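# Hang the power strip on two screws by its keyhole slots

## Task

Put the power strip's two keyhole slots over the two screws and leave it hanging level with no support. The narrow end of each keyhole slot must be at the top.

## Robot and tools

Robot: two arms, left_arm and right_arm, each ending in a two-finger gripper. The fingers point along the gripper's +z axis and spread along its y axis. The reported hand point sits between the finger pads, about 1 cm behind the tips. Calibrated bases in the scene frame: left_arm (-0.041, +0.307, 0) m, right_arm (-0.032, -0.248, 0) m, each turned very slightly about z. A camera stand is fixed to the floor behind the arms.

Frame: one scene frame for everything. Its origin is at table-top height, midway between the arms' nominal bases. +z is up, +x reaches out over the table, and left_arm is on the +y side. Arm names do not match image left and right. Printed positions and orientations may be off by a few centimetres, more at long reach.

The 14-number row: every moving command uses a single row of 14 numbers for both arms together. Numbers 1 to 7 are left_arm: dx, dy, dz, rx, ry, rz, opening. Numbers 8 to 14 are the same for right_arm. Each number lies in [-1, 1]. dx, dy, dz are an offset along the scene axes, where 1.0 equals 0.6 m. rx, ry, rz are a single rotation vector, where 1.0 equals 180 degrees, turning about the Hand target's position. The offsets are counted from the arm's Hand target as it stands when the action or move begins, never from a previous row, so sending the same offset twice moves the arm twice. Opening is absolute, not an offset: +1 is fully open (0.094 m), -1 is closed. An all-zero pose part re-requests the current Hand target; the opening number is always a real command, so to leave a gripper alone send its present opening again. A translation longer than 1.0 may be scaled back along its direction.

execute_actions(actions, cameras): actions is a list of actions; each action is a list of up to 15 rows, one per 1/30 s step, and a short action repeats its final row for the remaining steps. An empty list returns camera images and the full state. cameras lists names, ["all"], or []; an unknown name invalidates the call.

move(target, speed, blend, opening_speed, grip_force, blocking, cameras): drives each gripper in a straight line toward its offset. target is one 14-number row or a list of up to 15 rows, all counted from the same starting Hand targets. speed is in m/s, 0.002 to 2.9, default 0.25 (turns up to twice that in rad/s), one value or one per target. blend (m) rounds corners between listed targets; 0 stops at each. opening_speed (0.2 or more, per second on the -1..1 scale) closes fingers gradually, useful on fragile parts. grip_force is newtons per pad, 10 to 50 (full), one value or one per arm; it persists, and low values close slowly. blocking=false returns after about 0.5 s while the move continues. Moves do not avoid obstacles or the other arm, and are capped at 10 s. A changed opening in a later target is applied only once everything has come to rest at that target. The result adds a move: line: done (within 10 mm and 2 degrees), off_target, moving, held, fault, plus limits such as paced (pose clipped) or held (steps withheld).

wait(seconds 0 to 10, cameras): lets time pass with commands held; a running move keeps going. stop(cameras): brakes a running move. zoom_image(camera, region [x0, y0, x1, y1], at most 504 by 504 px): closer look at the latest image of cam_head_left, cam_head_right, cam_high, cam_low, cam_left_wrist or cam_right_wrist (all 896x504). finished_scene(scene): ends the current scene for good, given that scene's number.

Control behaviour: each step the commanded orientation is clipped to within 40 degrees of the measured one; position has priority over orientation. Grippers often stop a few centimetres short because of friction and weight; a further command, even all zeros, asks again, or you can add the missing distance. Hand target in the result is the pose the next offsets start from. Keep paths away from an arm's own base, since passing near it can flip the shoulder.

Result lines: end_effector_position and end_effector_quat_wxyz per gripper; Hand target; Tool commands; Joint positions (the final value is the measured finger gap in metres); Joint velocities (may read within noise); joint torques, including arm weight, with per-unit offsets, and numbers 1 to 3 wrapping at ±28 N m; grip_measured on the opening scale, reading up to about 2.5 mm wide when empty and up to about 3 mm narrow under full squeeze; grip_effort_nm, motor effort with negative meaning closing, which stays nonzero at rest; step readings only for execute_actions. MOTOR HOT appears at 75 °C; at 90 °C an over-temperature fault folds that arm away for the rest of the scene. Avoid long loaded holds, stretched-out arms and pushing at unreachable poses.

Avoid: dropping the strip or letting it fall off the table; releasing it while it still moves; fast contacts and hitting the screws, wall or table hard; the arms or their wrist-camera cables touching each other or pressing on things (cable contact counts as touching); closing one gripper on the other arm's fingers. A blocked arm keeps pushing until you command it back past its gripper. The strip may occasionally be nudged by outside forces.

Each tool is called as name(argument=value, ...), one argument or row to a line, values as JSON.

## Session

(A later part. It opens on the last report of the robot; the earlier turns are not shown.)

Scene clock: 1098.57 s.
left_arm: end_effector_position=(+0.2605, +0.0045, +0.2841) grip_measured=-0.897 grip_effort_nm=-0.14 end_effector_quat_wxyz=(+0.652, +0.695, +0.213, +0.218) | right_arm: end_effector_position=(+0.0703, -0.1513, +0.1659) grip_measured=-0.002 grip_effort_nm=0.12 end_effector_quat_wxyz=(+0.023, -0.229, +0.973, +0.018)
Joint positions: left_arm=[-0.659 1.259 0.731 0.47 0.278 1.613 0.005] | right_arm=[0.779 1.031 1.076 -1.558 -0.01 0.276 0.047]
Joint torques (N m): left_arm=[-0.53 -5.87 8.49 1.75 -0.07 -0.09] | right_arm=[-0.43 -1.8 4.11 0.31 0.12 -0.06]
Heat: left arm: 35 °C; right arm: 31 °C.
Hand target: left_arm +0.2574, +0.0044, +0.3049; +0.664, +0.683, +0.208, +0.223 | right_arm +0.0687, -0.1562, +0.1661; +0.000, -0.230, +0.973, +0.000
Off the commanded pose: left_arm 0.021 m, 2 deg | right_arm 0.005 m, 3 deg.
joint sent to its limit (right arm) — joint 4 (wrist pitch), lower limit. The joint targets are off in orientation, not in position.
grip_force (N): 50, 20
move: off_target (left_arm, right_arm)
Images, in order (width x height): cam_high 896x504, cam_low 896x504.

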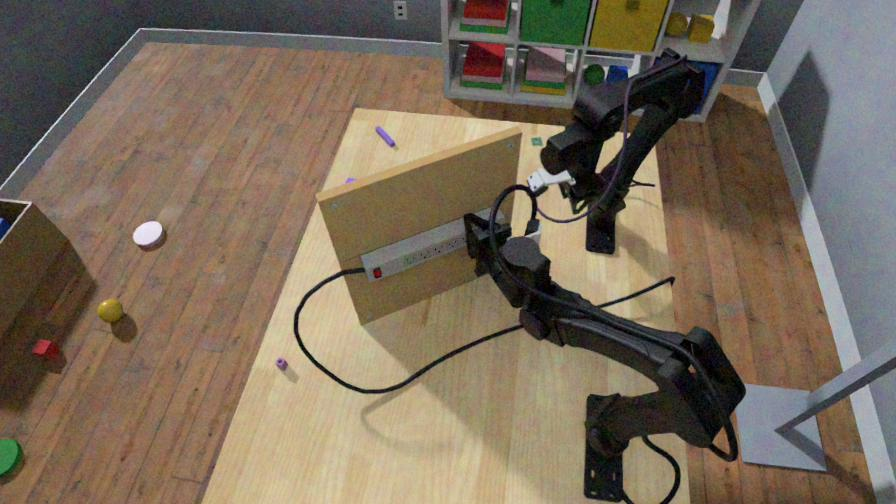

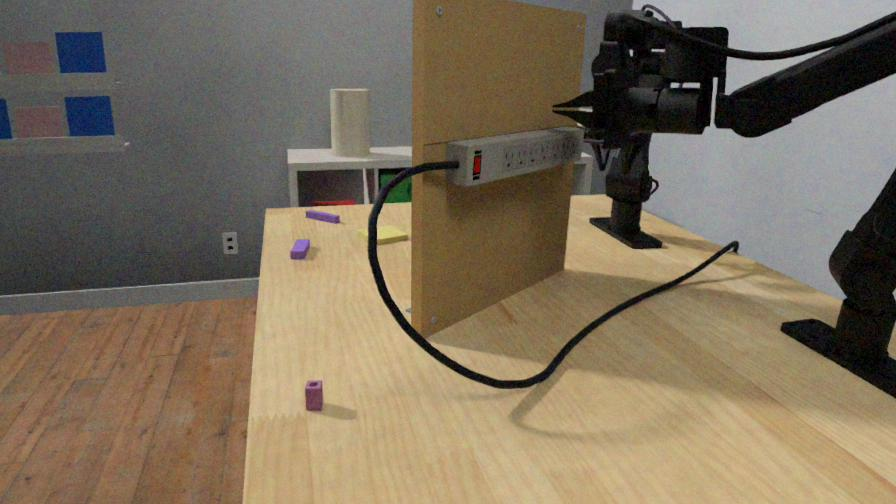

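move(
  target=[
    [-0.1116,0.166,0.02,0,0,0,-0.9, 0,0,0,0,0,0,0.0],
  ],
  speed=0.12,
  cameras=["cam_low", "cam_high"],
)

zoom_image(
  camera="cam_low",
  region=[405, 125, 505, 195],
)

zoom_image(
  camera="cam_high",
  region=[440, 180, 540, 245],
)

Scene clock: 1101.93 s.
left_arm: end_effector_position=(+0.1934, +0.1038, +0.3290) grip_measured=-0.897 grip_effort_nm=-0.14 end_effector_quat_wxyz=(+0.671, +0.673, +0.202, +0.238) | right_arm: end_effector_position=(+0.0703, -0.1513, +0.1659) grip_measured=-0.002 grip_effort_nm=0.13 end_effector_quat_wxyz=(+0.023, -0.229, +0.973, +0.018)
Joint positions: left_arm=[-0.415 0.711 0.609 0.118 0.51 1.612 0.005] | right_arm=[0.779 1.031 1.076 -1.558 -0.01 0.276 0.047]
Joint torques (N m): left_arm=[0.54 -0.49 5.27 1.52 0.17 -0.03] | right_arm=[-0.38 -1.83 4.14 0.29 0.14 -0.08]
Heat: left arm: 35 °C; right arm: 31 °C.
Hand target: left_arm +0.1905, +0.1040, +0.3169; +0.664, +0.683, +0.208, +0.223 | right_arm +0.0687, -0.1562, +0.1661; +0.000, -0.230, +0.973, +0.000
Off the commanded pose: left_arm 0.012 m, 2 deg | right_arm 0.005 m, 3 deg.
joint sent to its limit (right arm) — joint 4 (wrist pitch), lower limit. The joint targets are off in orientation, not in position.
grip_force (N): 50, 20
move: off_target (left_arm, right_arm)
Images, in order (width x height): cam_high 896x504, cam_low 896x504.

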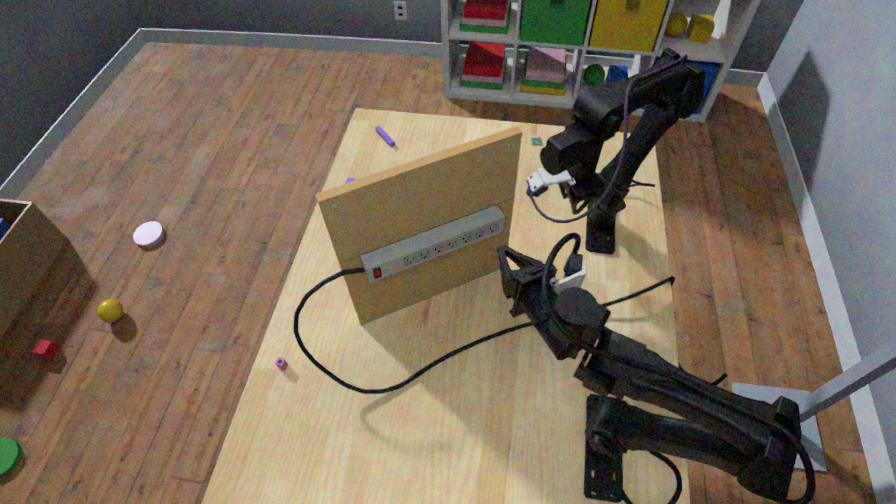

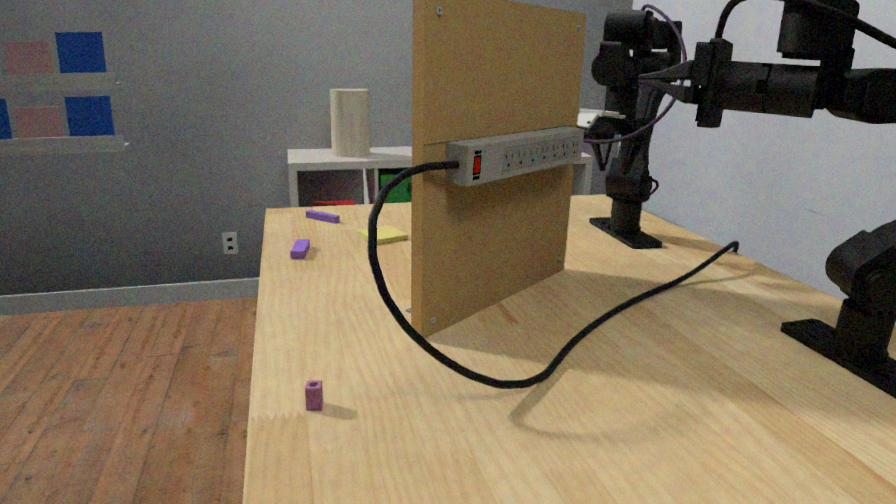

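Scaled by 5.040 from the camera's 896x504 image, which has a finer 1280x720 frame.

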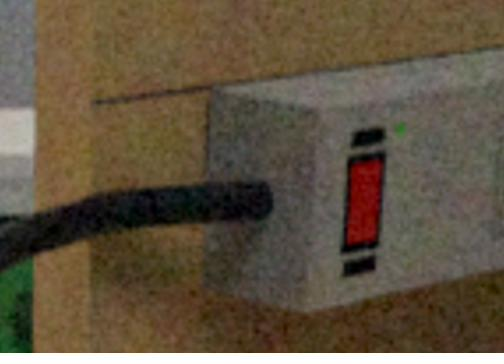

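Scaled by 5.040 from the camera's 896x504 image, which has a finer 1280x720 frame.

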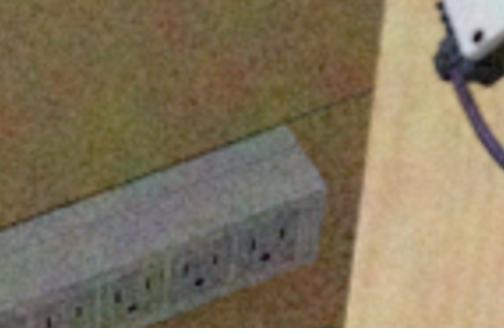

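wait(
  seconds=6,
  cameras=["cam_low", "cam_high"],
)

zoom_image(
  camera="cam_low",
  region=[405, 125, 505, 195],
)

zoom_image(
  camera="cam_high",
  region=[440, 180, 540, 245],
)

Scene clock: 1108.73 s.
left_arm: end_effector_position=(+0.1933, +0.1038, +0.3289) grip_measured=-0.897 grip_effort_nm=-0.13 end_effector_quat_wxyz=(+0.671, +0.673, +0.202, +0.238) | right_arm: end_effector_position=(+0.0703, -0.1513, +0.1659) grip_measured=-0.002 grip_effort_nm=0.12 end_effector_quat_wxyz=(+0.023, -0.229, +0.973, +0.018)
Joint positions: left_arm=[-0.415 0.711 0.609 0.118 0.51 1.612 0.005] | right_arm=[0.779 1.031 1.076 -1.558 -0.01 0.276 0.047]
Joint torques (N m): left_arm=[0.55 -0.51 5.26 1.52 0.19 -0.03] | right_arm=[-0.36 -1.81 4.12 0.32 0.11 -0.07]
Heat: left arm: 35 °C; right arm: 31 °C.
Hand target: left_arm +0.1905, +0.1040, +0.3169; +0.664, +0.683, +0.208, +0.223 | right_arm +0.0687, -0.1562, +0.1661; +0.000, -0.230, +0.973, +0.000
Tool commands: left_gripper/opening=-0.9 right_gripper/opening=+0.0
Off the commanded pose: left_arm 0.012 m, 2 deg | right_arm 0.005 m, 3 deg.
grip_force (N): 50, 20
wait: 6.00 s; at rest from the start
Images, in order (width x height): cam_high 896x504, cam_low 896x504.

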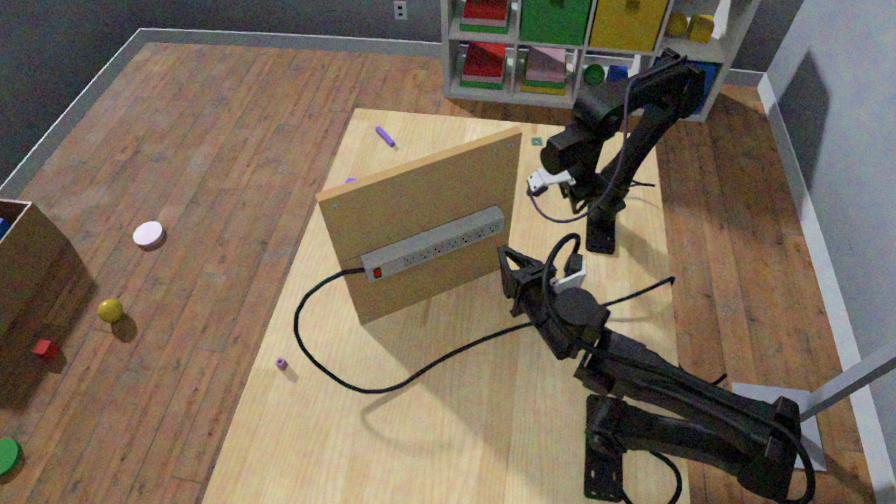

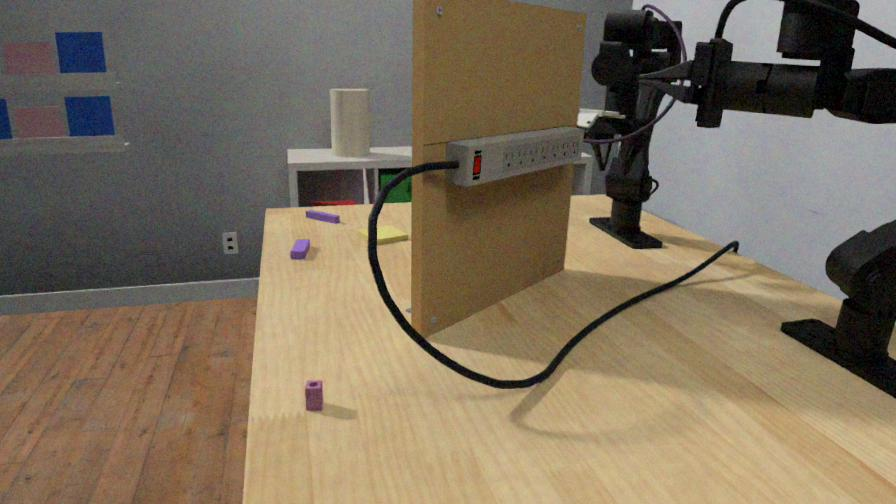

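Scaled by 5.040 from the camera's 896x504 image, which has a finer 1280x720 frame.

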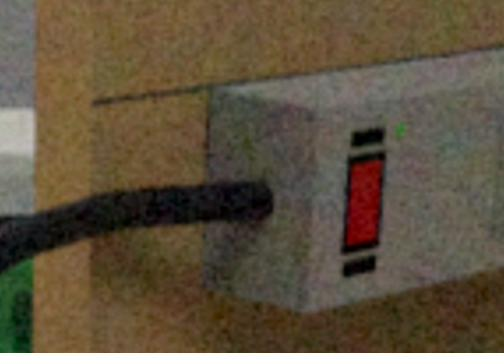

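Scaled by 5.040 from the camera's 896x504 image, which has a finer 1280x720 frame.

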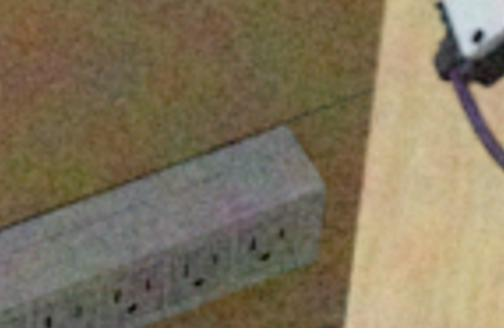

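finished_scene(
  scene=1,
)

The scene is finished: the task was done.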